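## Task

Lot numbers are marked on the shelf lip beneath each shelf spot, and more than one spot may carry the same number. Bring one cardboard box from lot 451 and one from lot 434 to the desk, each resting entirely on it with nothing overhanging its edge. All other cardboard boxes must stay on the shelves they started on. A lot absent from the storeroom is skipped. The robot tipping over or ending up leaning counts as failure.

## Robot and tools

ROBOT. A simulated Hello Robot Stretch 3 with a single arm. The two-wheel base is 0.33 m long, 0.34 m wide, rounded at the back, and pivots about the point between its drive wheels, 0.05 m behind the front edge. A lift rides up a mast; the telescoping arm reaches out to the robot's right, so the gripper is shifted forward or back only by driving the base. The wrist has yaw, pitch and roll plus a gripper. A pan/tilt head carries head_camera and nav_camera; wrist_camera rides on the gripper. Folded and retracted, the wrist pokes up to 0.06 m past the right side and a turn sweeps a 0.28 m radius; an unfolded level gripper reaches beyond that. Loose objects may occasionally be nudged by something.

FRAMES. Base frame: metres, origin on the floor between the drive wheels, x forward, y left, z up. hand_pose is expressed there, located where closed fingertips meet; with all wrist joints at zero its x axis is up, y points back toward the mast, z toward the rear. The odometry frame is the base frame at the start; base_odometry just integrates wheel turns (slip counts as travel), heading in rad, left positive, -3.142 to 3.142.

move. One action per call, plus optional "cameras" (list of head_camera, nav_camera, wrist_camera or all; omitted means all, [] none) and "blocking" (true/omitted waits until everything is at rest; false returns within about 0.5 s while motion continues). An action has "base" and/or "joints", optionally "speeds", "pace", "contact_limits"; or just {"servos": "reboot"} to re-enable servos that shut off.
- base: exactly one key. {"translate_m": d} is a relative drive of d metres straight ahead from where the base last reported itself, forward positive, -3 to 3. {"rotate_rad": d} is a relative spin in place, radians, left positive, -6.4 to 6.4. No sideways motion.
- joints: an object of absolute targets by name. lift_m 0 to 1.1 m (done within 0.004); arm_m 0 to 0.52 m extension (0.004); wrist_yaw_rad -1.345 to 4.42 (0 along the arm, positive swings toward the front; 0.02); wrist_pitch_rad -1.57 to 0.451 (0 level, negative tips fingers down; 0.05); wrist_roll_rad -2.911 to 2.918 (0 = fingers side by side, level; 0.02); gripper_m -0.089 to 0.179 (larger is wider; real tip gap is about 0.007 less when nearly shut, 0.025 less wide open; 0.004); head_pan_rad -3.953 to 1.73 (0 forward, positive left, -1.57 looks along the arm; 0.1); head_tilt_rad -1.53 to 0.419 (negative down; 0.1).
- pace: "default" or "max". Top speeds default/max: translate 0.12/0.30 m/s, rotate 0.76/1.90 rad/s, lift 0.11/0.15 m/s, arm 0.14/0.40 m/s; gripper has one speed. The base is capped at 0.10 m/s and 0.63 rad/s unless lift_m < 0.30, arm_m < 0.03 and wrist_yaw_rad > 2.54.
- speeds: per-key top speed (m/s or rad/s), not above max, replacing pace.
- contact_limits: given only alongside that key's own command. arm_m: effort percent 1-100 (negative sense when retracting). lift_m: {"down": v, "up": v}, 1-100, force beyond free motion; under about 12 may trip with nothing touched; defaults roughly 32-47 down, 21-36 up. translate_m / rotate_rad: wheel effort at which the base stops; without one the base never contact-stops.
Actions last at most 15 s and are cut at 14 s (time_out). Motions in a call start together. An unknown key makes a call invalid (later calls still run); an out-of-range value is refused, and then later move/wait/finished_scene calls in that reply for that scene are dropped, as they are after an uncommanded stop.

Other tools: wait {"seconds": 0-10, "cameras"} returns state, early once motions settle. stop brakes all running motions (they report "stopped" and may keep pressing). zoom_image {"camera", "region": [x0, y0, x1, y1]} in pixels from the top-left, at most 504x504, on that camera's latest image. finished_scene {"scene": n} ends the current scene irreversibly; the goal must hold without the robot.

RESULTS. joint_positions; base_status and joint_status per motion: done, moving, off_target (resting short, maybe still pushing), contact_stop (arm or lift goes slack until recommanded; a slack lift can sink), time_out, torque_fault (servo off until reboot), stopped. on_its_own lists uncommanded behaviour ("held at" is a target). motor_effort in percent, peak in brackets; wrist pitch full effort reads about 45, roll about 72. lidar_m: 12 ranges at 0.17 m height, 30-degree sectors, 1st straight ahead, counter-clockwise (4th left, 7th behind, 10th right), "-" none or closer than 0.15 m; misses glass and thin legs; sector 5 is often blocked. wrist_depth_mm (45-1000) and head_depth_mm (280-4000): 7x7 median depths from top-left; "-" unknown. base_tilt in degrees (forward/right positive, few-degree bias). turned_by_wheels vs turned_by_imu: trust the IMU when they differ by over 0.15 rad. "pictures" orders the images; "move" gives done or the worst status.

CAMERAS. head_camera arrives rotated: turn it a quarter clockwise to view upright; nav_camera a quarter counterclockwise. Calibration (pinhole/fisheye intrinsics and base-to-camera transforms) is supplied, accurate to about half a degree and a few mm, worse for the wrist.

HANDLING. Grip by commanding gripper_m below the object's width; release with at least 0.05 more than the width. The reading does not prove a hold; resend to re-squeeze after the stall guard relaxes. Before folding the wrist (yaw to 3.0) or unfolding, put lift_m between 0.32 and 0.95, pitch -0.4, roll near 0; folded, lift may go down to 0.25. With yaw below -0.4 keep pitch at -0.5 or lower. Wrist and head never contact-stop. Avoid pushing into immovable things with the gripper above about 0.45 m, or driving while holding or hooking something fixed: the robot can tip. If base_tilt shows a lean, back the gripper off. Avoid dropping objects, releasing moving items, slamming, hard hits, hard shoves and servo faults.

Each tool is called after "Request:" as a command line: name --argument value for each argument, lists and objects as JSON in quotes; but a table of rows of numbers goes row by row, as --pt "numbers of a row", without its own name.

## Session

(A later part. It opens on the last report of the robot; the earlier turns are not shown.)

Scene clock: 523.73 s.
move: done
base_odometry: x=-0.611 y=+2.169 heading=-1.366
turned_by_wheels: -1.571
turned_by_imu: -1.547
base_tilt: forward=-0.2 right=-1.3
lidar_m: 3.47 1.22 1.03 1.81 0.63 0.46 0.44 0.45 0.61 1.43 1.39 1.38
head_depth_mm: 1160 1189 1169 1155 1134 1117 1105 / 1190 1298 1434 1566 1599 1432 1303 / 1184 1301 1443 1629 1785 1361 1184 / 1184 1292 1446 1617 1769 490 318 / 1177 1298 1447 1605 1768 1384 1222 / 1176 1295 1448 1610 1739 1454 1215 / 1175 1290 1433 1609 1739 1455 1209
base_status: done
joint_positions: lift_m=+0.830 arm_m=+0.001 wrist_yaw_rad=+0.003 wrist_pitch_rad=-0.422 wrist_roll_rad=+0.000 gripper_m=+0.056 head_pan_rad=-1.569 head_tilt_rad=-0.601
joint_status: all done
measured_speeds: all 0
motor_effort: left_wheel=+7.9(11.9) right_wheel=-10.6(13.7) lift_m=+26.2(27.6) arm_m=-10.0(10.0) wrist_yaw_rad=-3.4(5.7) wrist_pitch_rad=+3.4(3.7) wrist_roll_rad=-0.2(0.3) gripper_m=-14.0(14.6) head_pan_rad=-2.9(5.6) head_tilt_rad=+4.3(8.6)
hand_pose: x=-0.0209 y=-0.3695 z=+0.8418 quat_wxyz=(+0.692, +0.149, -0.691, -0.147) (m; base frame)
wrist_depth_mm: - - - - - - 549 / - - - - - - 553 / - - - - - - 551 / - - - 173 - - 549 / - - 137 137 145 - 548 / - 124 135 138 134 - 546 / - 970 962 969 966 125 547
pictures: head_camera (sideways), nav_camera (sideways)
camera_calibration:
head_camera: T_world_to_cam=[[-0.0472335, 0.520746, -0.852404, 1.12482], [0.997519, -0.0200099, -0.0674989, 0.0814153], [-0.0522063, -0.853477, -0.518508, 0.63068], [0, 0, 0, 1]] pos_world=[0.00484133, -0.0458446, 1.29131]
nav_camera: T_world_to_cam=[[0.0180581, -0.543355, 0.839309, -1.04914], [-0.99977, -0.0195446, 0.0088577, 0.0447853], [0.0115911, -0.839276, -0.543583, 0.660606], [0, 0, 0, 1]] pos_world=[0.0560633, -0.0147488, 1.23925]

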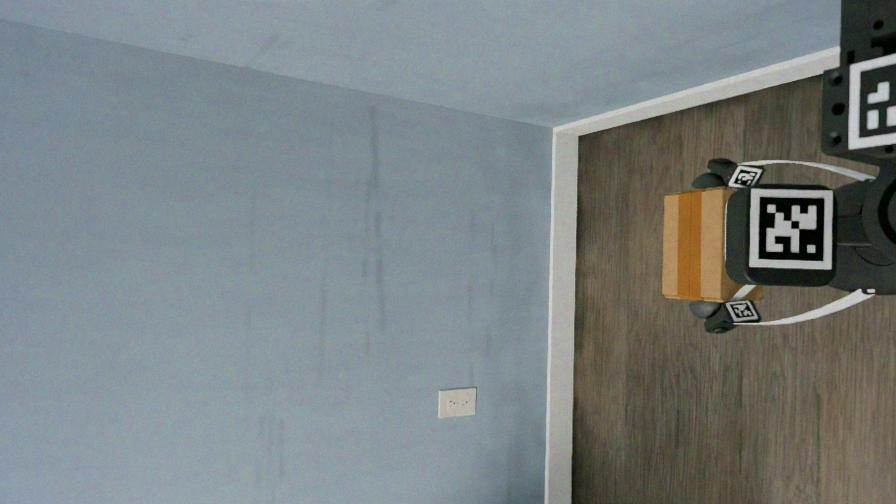

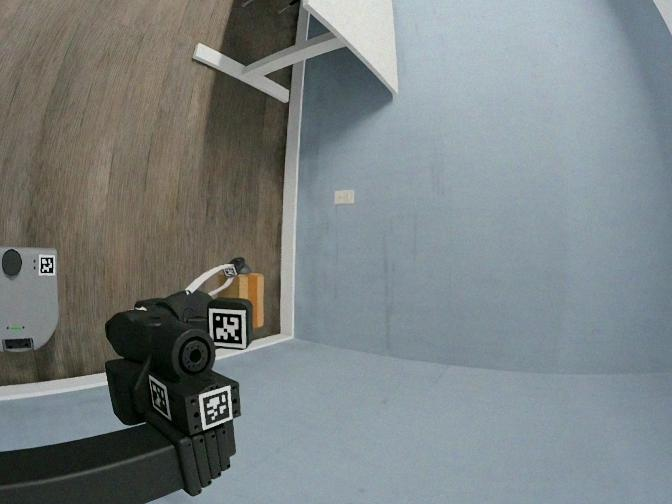

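Request:
move --base '{"translate_m": 1.25}' --cameras '["head_camera","nav_camera","wrist_camera"]'

Scene clock: 542.73 s.
move: done
base_odometry: x=-0.356 y=+0.945 heading=-1.366
turned_by_wheels: +0.000
turned_by_imu: +0.000
base_tilt: forward=-0.1 right=-1.1
lidar_m: 2.59 1.25 0.90 0.86 0.89 1.75 1.68 1.73 1.48 0.99 0.93 1.37
head_depth_mm: 1178 1284 1440 1591 914 1497 1309 / 1172 1287 1407 1125 900 1489 1303 / 1171 1282 1407 1114 894 1325 1180 / 1165 1280 1407 1097 887 491 318 / 1168 1276 1399 1089 882 1419 1218 / 1165 1278 1395 1081 873 1417 1217 / 1157 1270 1393 1065 866 1442 1210
base_status: done
joint_positions: lift_m=+0.830 arm_m=+0.001 wrist_yaw_rad=+0.003 wrist_pitch_rad=-0.422 wrist_roll_rad=+0.000 gripper_m=+0.056 head_pan_rad=-1.570 head_tilt_rad=-0.600
joint_status: not commanded
measured_speeds: all 0
motor_effort: left_wheel=+7.7(11.9) right_wheel=+0.6(10.6) lift_m=+25.1(25.7) arm_m=-11.4(13.3) wrist_yaw_rad=-3.7(4.2) wrist_pitch_rad=+3.6(3.7) wrist_roll_rad=-0.1(0.4) gripper_m=-13.9(14.8) head_pan_rad=-2.6(3.8) head_tilt_rad=+2.7(4.3)
hand_pose: x=-0.0209 y=-0.3695 z=+0.8418 quat_wxyz=(+0.692, +0.149, -0.691, -0.147) (m; base frame)
wrist_depth_mm: - - - - - - - / - - - - - - - / - - - - - - - / - - 174 164 171 - - / - - 137 137 145 - - / - 124 135 138 133 - - / - 959 952 975 943 957 -
pictures: head_camera (sideways), nav_camera (sideways), wrist_camera
camera_calibration:
head_camera: T_world_to_cam=[[-0.0466967, 0.519967, -0.852909, 1.12544], [0.997501, -0.0210425, -0.0674416, 0.0812946], [-0.0530148, -0.853927, -0.517685, 0.629597], [0, 0, 0, 1]] pos_world=[0.00484066, -0.045849, 1.29131]
nav_camera: T_world_to_cam=[[0.0174641, -0.542579, 0.839823, -1.04979], [-0.999789, -0.0185451, 0.00880924, 0.0448547], [0.0107949, -0.8398, -0.542789, 0.659576], [0, 0, 0, 1]] pos_world=[0.0560588, -0.0148501, 1.23925]
wrist_camera: T_world_to_cam=[[-0.998898, -0.0393468, -0.0256025, -0.00722381], [-0.00219698, 0.583981, -0.811765, 0.931657], [0.0468918, -0.810814, -0.583423, 0.35869], [0, 0, 0, 1]] pos_world=[-0.0219886, -0.253523, 0.965369]

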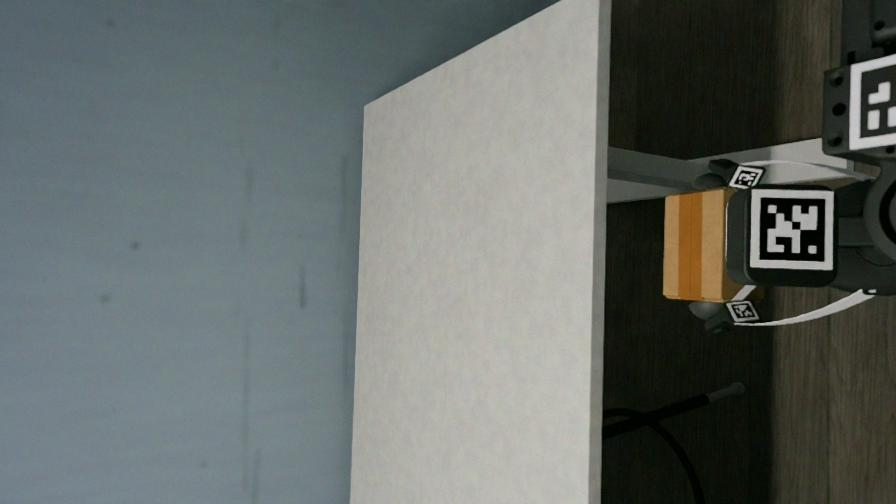

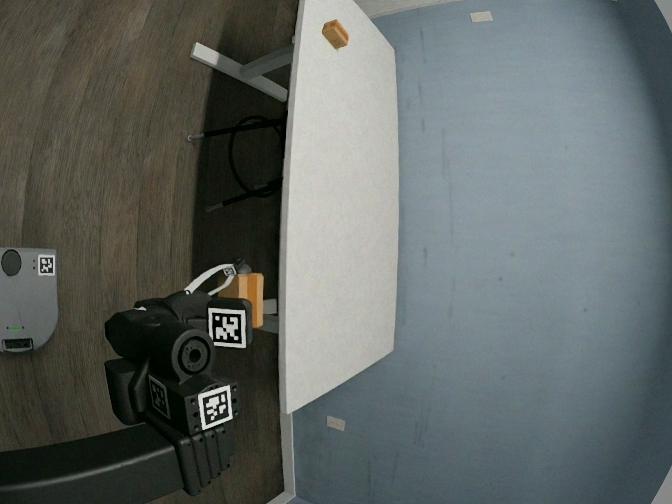

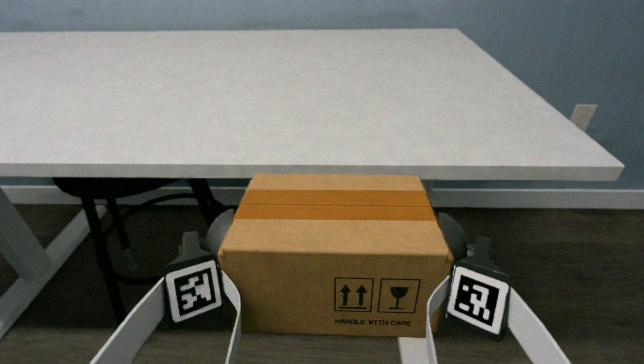

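Request:
move --joints '{"arm_m": 0.40}' --cameras '[]'

Request:
move --joints '{"lift_m": 0.745}' --speeds '{"lift_m": 0.08}' --cameras '[]'

Request:
move --joints '{"lift_m": 0.728}' --speeds '{"lift_m": 0.03}' --cameras '["wrist_camera"]'

Scene clock: 555.70 s.
move: done
base_odometry: x=-0.356 y=+0.945 heading=-1.366
turned_by_wheels: +0.000
turned_by_imu: +0.000
base_tilt: forward=-0.3 right=-1.1
lidar_m: 2.59 1.25 0.90 0.87 0.90 1.75 1.68 1.73 1.48 0.99 0.93 1.37
head_depth_mm: 1172 1286 1425 1580 871 304 - / 1170 1282 1403 1020 369 1398 1212 / 1169 1284 1402 544 890 1410 1228 / 1167 1284 1407 576 882 1473 1232 / 1158 1287 1392 1089 879 1457 1217 / 1159 1275 1399 1080 874 1412 1217 / 1156 1278 1390 1062 864 1447 1216
base_status: not commanded
joint_positions: lift_m=+0.830 arm_m=+0.400 wrist_yaw_rad=+0.003 wrist_pitch_rad=-0.422 wrist_roll_rad=+0.000 gripper_m=+0.056 head_pan_rad=-1.570 head_tilt_rad=-0.600
joint_status: all done
measured_speeds: all 0
motor_effort: left_wheel=+8.1(8.7) right_wheel=+1.0(1.8) lift_m=+26.1(26.8) arm_m=+12.9(15.3) wrist_yaw_rad=-3.1(4.3) wrist_pitch_rad=+3.5(3.7) wrist_roll_rad=-0.2(0.3) gripper_m=-14.1(14.4) head_pan_rad=-2.9(3.5) head_tilt_rad=+2.7(3.7)
hand_pose: x=-0.0209 y=-0.7689 z=+0.8418 quat_wxyz=(+0.692, +0.149, -0.691, -0.147) (m; base frame)
wrist_depth_mm: - - - - - - - / - - - - - - - / - - - - - - - / - - - 164 163 - - / - - 137 137 146 - - / - - 135 138 134 - - / - - 150 149 - - -
pictures: none
No camera images: "cameras" was empty.

Scene clock: 557.43 s.
move: done
base_odometry: x=-0.356 y=+0.945 heading=-1.366
turned_by_wheels: +0.000
turned_by_imu: +0.000
base_tilt: forward=-0.4 right=-1.2
lidar_m: 2.60 1.25 0.90 0.86 0.89 1.74 1.68 1.73 1.48 0.99 0.93 1.37
head_depth_mm: 1171 1292 1430 1588 905 1498 328 / 1173 1293 1411 1121 810 395 329 / 1168 1282 1404 1112 593 1393 1229 / 1169 1274 1411 1100 800 1467 1230 / 1164 1273 1404 1089 875 1464 1225 / 1162 1283 1394 1076 871 1409 1214 / 1165 1273 1391 1065 864 1454 1210
base_status: not commanded
joint_positions: lift_m=+0.745 arm_m=+0.400 wrist_yaw_rad=+0.003 wrist_pitch_rad=-0.422 wrist_roll_rad=+0.000 gripper_m=+0.056 head_pan_rad=-1.570 head_tilt_rad=-0.600
joint_status: all done
measured_speeds: all 0
motor_effort: left_wheel=+7.8(8.5) right_wheel=+1.2(1.9) lift_m=+24.9(26.5) arm_m=+11.9(13.2) wrist_yaw_rad=-3.3(4.4) wrist_pitch_rad=+3.5(3.7) wrist_roll_rad=+0.0(0.3) gripper_m=-13.7(14.6) head_pan_rad=-2.6(3.5) head_tilt_rad=+2.8(3.8)
hand_pose: x=-0.0209 y=-0.7689 z=+0.7568 quat_wxyz=(+0.692, +0.149, -0.691, -0.147) (m; base frame)
wrist_depth_mm: - - - - - - - / - - - - - - - / - - - - - - - / - - - 164 163 - - / - - 137 137 145 - - / - - 135 138 134 - - / - - 149 149 - - -
pictures: none
No camera images: "cameras" was empty.

Scene clock: 558.43 s.
move: done
base_odometry: x=-0.356 y=+0.945 heading=-1.366
turned_by_wheels: +0.000
turned_by_imu: +0.000
base_tilt: forward=-0.2 right=-1.3
lidar_m: 2.60 1.25 0.90 0.87 0.90 1.75 1.67 1.73 1.48 1.00 0.93 1.37
head_depth_mm: 1175 1288 1418 1584 908 1495 1166 / 1173 1290 1408 1122 835 402 344 / 1170 1280 1396 1110 597 1397 1237 / 1163 1278 1407 1100 701 1471 1233 / 1164 1274 1393 1093 879 1460 1224 / 1161 1278 1406 1079 874 1407 1221 / 1162 1273 1385 1071 865 1439 1213
base_status: not commanded
joint_positions: lift_m=+0.728 arm_m=+0.400 wrist_yaw_rad=+0.003 wrist_pitch_rad=-0.400 wrist_roll_rad=+0.000 gripper_m=+0.056 head_pan_rad=-1.570 head_tilt_rad=-0.600
joint_status: all done
measured_speeds: all 0
motor_effort: left_wheel=+7.9(8.8) right_wheel=+1.2(1.6) lift_m=+21.4(25.8) arm_m=+10.4(11.8) wrist_yaw_rad=-3.6(4.0) wrist_pitch_rad=-0.3(3.7) wrist_roll_rad=+0.0(0.3) gripper_m=-14.0(14.5) head_pan_rad=-2.8(3.5) head_tilt_rad=+2.8(3.1)
hand_pose: x=-0.0209 y=-0.7716 z=+0.7447 quat_wxyz=(+0.693, +0.142, -0.692, -0.140) (m; base frame)
wrist_depth_mm: - - - - - - - / - - - - - - - / - - - - - - - / - - - 165 158 - - / - - 136 136 143 - - / - - 134 139 133 122 - / - - - 153 - - -
pictures: wrist_camera
camera_calibration:
wrist_camera: T_world_to_cam=[[-0.998898, -0.0398379, -0.0248317, -0.0264803], [-0.00209701, 0.566312, -0.824188, 1.0833], [0.0468964, -0.823227, -0.565771, -0.0467154], [0, 0, 0, 1]] pos_world=[-0.0219887, -0.652996, 0.865752]

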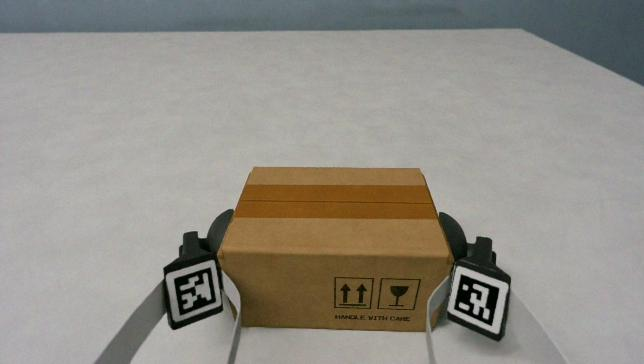

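Request:
move --joints '{"gripper_m": 0.179}' --cameras '[]'

Request:
move --joints '{"lift_m": 0.84}' --cameras '[]'

Request:
move --joints '{"arm_m": 0.1}' --cameras '["wrist_camera","head_camera","nav_camera"]'

Scene clock: 564.70 s.
move: done
base_odometry: x=-0.356 y=+0.945 heading=-1.366
turned_by_wheels: +0.000
turned_by_imu: +0.000
base_tilt: forward=-0.2 right=-1.2
lidar_m: 2.60 1.25 0.90 0.86 0.89 1.74 1.68 1.73 1.48 1.00 0.93 1.37
head_depth_mm: 1178 1291 1429 1583 907 1499 1165 / 1171 1289 1410 1125 836 403 345 / 1176 1285 1401 1108 599 1408 1230 / 1164 1277 1401 1103 699 1468 1225 / 1166 1281 1398 1088 866 1454 1223 / 1166 1274 1398 1072 871 1418 1214 / 1158 1271 1386 1070 866 1439 1217
base_status: not commanded
joint_positions: lift_m=+0.728 arm_m=+0.400 wrist_yaw_rad=+0.003 wrist_pitch_rad=-0.412 wrist_roll_rad=+0.000 gripper_m=+0.179 head_pan_rad=-1.570 head_tilt_rad=-0.600
joint_status: all done
measured_speeds: all 0
motor_effort: left_wheel=+8.0(8.6) right_wheel=+0.6(1.9) lift_m=+27.0(27.9) arm_m=+7.1(8.8) wrist_yaw_rad=-2.4(3.9) wrist_pitch_rad=+1.8(1.9) wrist_roll_rad=-0.1(0.3) gripper_m=+0.6(84.1) head_pan_rad=-2.2(3.7) head_tilt_rad=+2.2(3.2)
hand_pose: x=-0.0209 y=-0.7701 z=+0.7420 quat_wxyz=(+0.693, +0.146, -0.692, -0.144) (m; base frame)
wrist_depth_mm: - - - - - - - / - - - - - - - / - - - - - - - / - - 159 159 158 - - / - 142 132 131 140 - - / - 126 142 141 137 - - / - - - - - - 105
pictures: none
No camera images: "cameras" was empty.

Scene clock: 566.57 s.
move: done
base_odometry: x=-0.356 y=+0.945 heading=-1.366
turned_by_wheels: +0.000
turned_by_imu: +0.000
base_tilt: forward=-0.4 right=-1.1
lidar_m: 2.59 1.24 0.90 0.86 0.89 1.75 1.68 1.74 1.48 0.99 0.93 1.37
head_depth_mm: 1169 1282 1441 1588 840 292 - / 1167 1291 1412 520 361 1402 1239 / 1168 1288 1408 541 893 1406 1229 / 1168 1282 1395 571 873 1469 1234 / 1163 1282 1398 1088 880 1455 1223 / 1157 1276 1397 1078 876 1409 1213 / 1163 1276 1391 1064 867 1441 1206
base_status: not commanded
joint_positions: lift_m=+0.840 arm_m=+0.400 wrist_yaw_rad=+0.003 wrist_pitch_rad=-0.413 wrist_roll_rad=+0.000 gripper_m=+0.179 head_pan_rad=-1.570 head_tilt_rad=-0.600
joint_status: all done
measured_speeds: all 0
motor_effort: left_wheel=+8.1(8.5) right_wheel=+1.0(1.6) lift_m=+31.2(33.6) arm_m=+5.4(7.4) wrist_yaw_rad=-3.2(4.1) wrist_pitch_rad=+1.9(2.1) wrist_roll_rad=+0.3(0.3) gripper_m=+0.8(1.2) head_pan_rad=-2.5(3.3) head_tilt_rad=+2.6(4.0)
hand_pose: x=-0.0209 y=-0.7700 z=+0.8539 quat_wxyz=(+0.693, +0.146, -0.692, -0.144) (m; base frame)
wrist_depth_mm: - - - - - - - / - - - - - - - / - - - - - - - / - - - - - - - / - 143 - - - - - / - 126 - - - - - / - - - 214 215 - 105
pictures: none
No camera images: "cameras" was empty.

Scene clock: 570.00 s.
move: done
base_odometry: x=-0.356 y=+0.945 heading=-1.366
turned_by_wheels: +0.000
turned_by_imu: +0.000
base_tilt: forward=-0.3 right=-1.3
lidar_m: 2.59 1.25 0.90 0.87 0.90 1.75 1.68 1.73 1.48 0.99 0.93 1.37
head_depth_mm: 1172 1286 1424 1582 874 298 - / 1168 1280 1412 1120 863 289 290 / 1168 1282 1416 1108 830 290 299 / 1168 1286 1404 1098 824 305 317 / 1160 1283 1405 1093 846 1422 1221 / 1165 1276 1398 1083 870 1412 1219 / 1157 1277 1389 1067 867 1436 1217
base_status: not commanded
joint_positions: lift_m=+0.840 arm_m=+0.100 wrist_yaw_rad=+0.003 wrist_pitch_rad=-0.413 wrist_roll_rad=+0.000 gripper_m=+0.179 head_pan_rad=-1.570 head_tilt_rad=-0.600
joint_status: all done
measured_speeds: all 0
motor_effort: left_wheel=+7.9(8.5) right_wheel=+0.6(1.8) lift_m=+24.1(31.3) arm_m=-13.2(14.2) wrist_yaw_rad=-3.3(4.4) wrist_pitch_rad=+1.9(2.0) wrist_roll_rad=-0.3(0.3) gripper_m=+0.5(1.2) head_pan_rad=-2.6(3.4) head_tilt_rad=+1.8(3.2)
hand_pose: x=-0.0209 y=-0.4700 z=+0.8538 quat_wxyz=(+0.693, +0.146, -0.692, -0.144) (m; base frame)
wrist_depth_mm: - - - - - - - / - - - - - - - / - - - 449 - - - / - - - - - - - / - 146 - - - - - / 123 - - - - - - / 968 - - - - - 105
pictures: head_camera (sideways), nav_camera (sideways), wrist_camera
camera_calibration:
head_camera: T_world_to_cam=[[-0.0466967, 0.519967, -0.852909, 1.12544], [0.997501, -0.0210425, -0.0674416, 0.0812946], [-0.0530148, -0.853927, -0.517685, 0.629597], [0, 0, 0, 1]] pos_world=[0.00484066, -0.045849, 1.29131]
nav_camera: T_world_to_cam=[[0.0174641, -0.542579, 0.839823, -1.04979], [-0.999789, -0.0185451, 0.00880924, 0.0448547], [0.0107949, -0.8398, -0.542789, 0.659576], [0, 0, 0, 1]] pos_world=[0.0560588, -0.0148501, 1.23925]
wrist_camera: T_world_to_cam=[[-0.998898, -0.0395737, -0.0252513, -0.0112759], [-0.00219659, 0.576721, -0.816938, 1.00111], [0.0468922, -0.815982, -0.576172, 0.275614], [0, 0, 0, 1]] pos_world=[-0.0219886, -0.352912, 0.976362]

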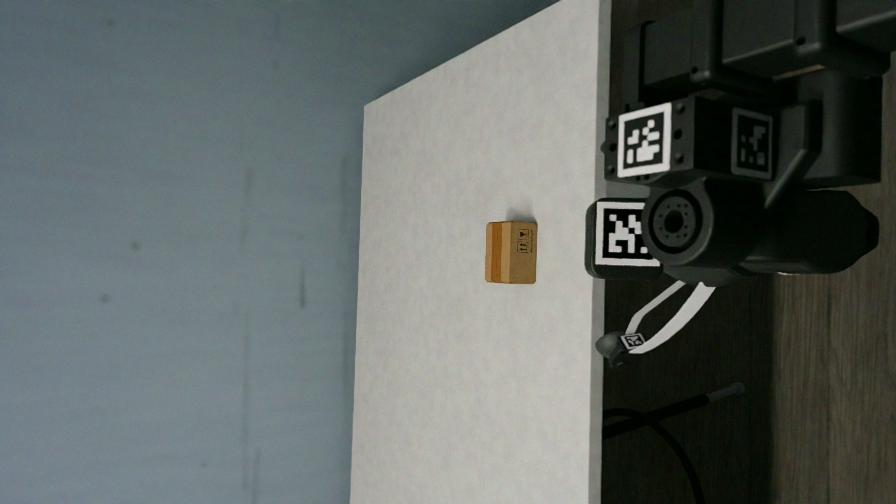

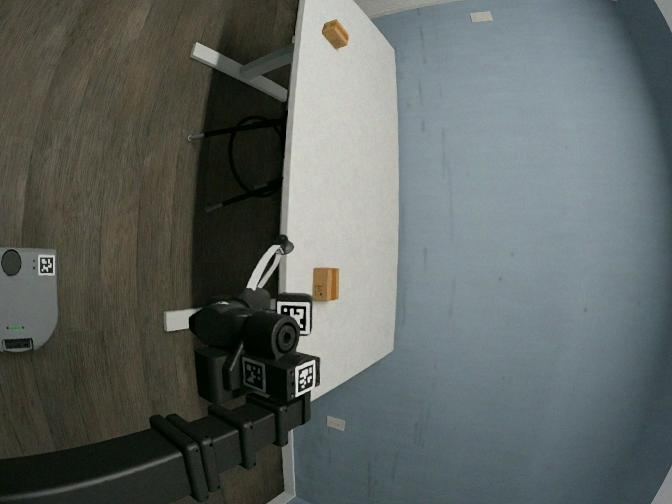

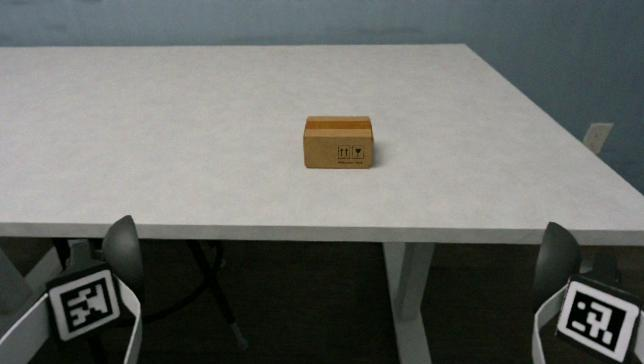

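Both placed. Next scene.

Request:
finished_scene --scene 2

The scene is finished: the task was done.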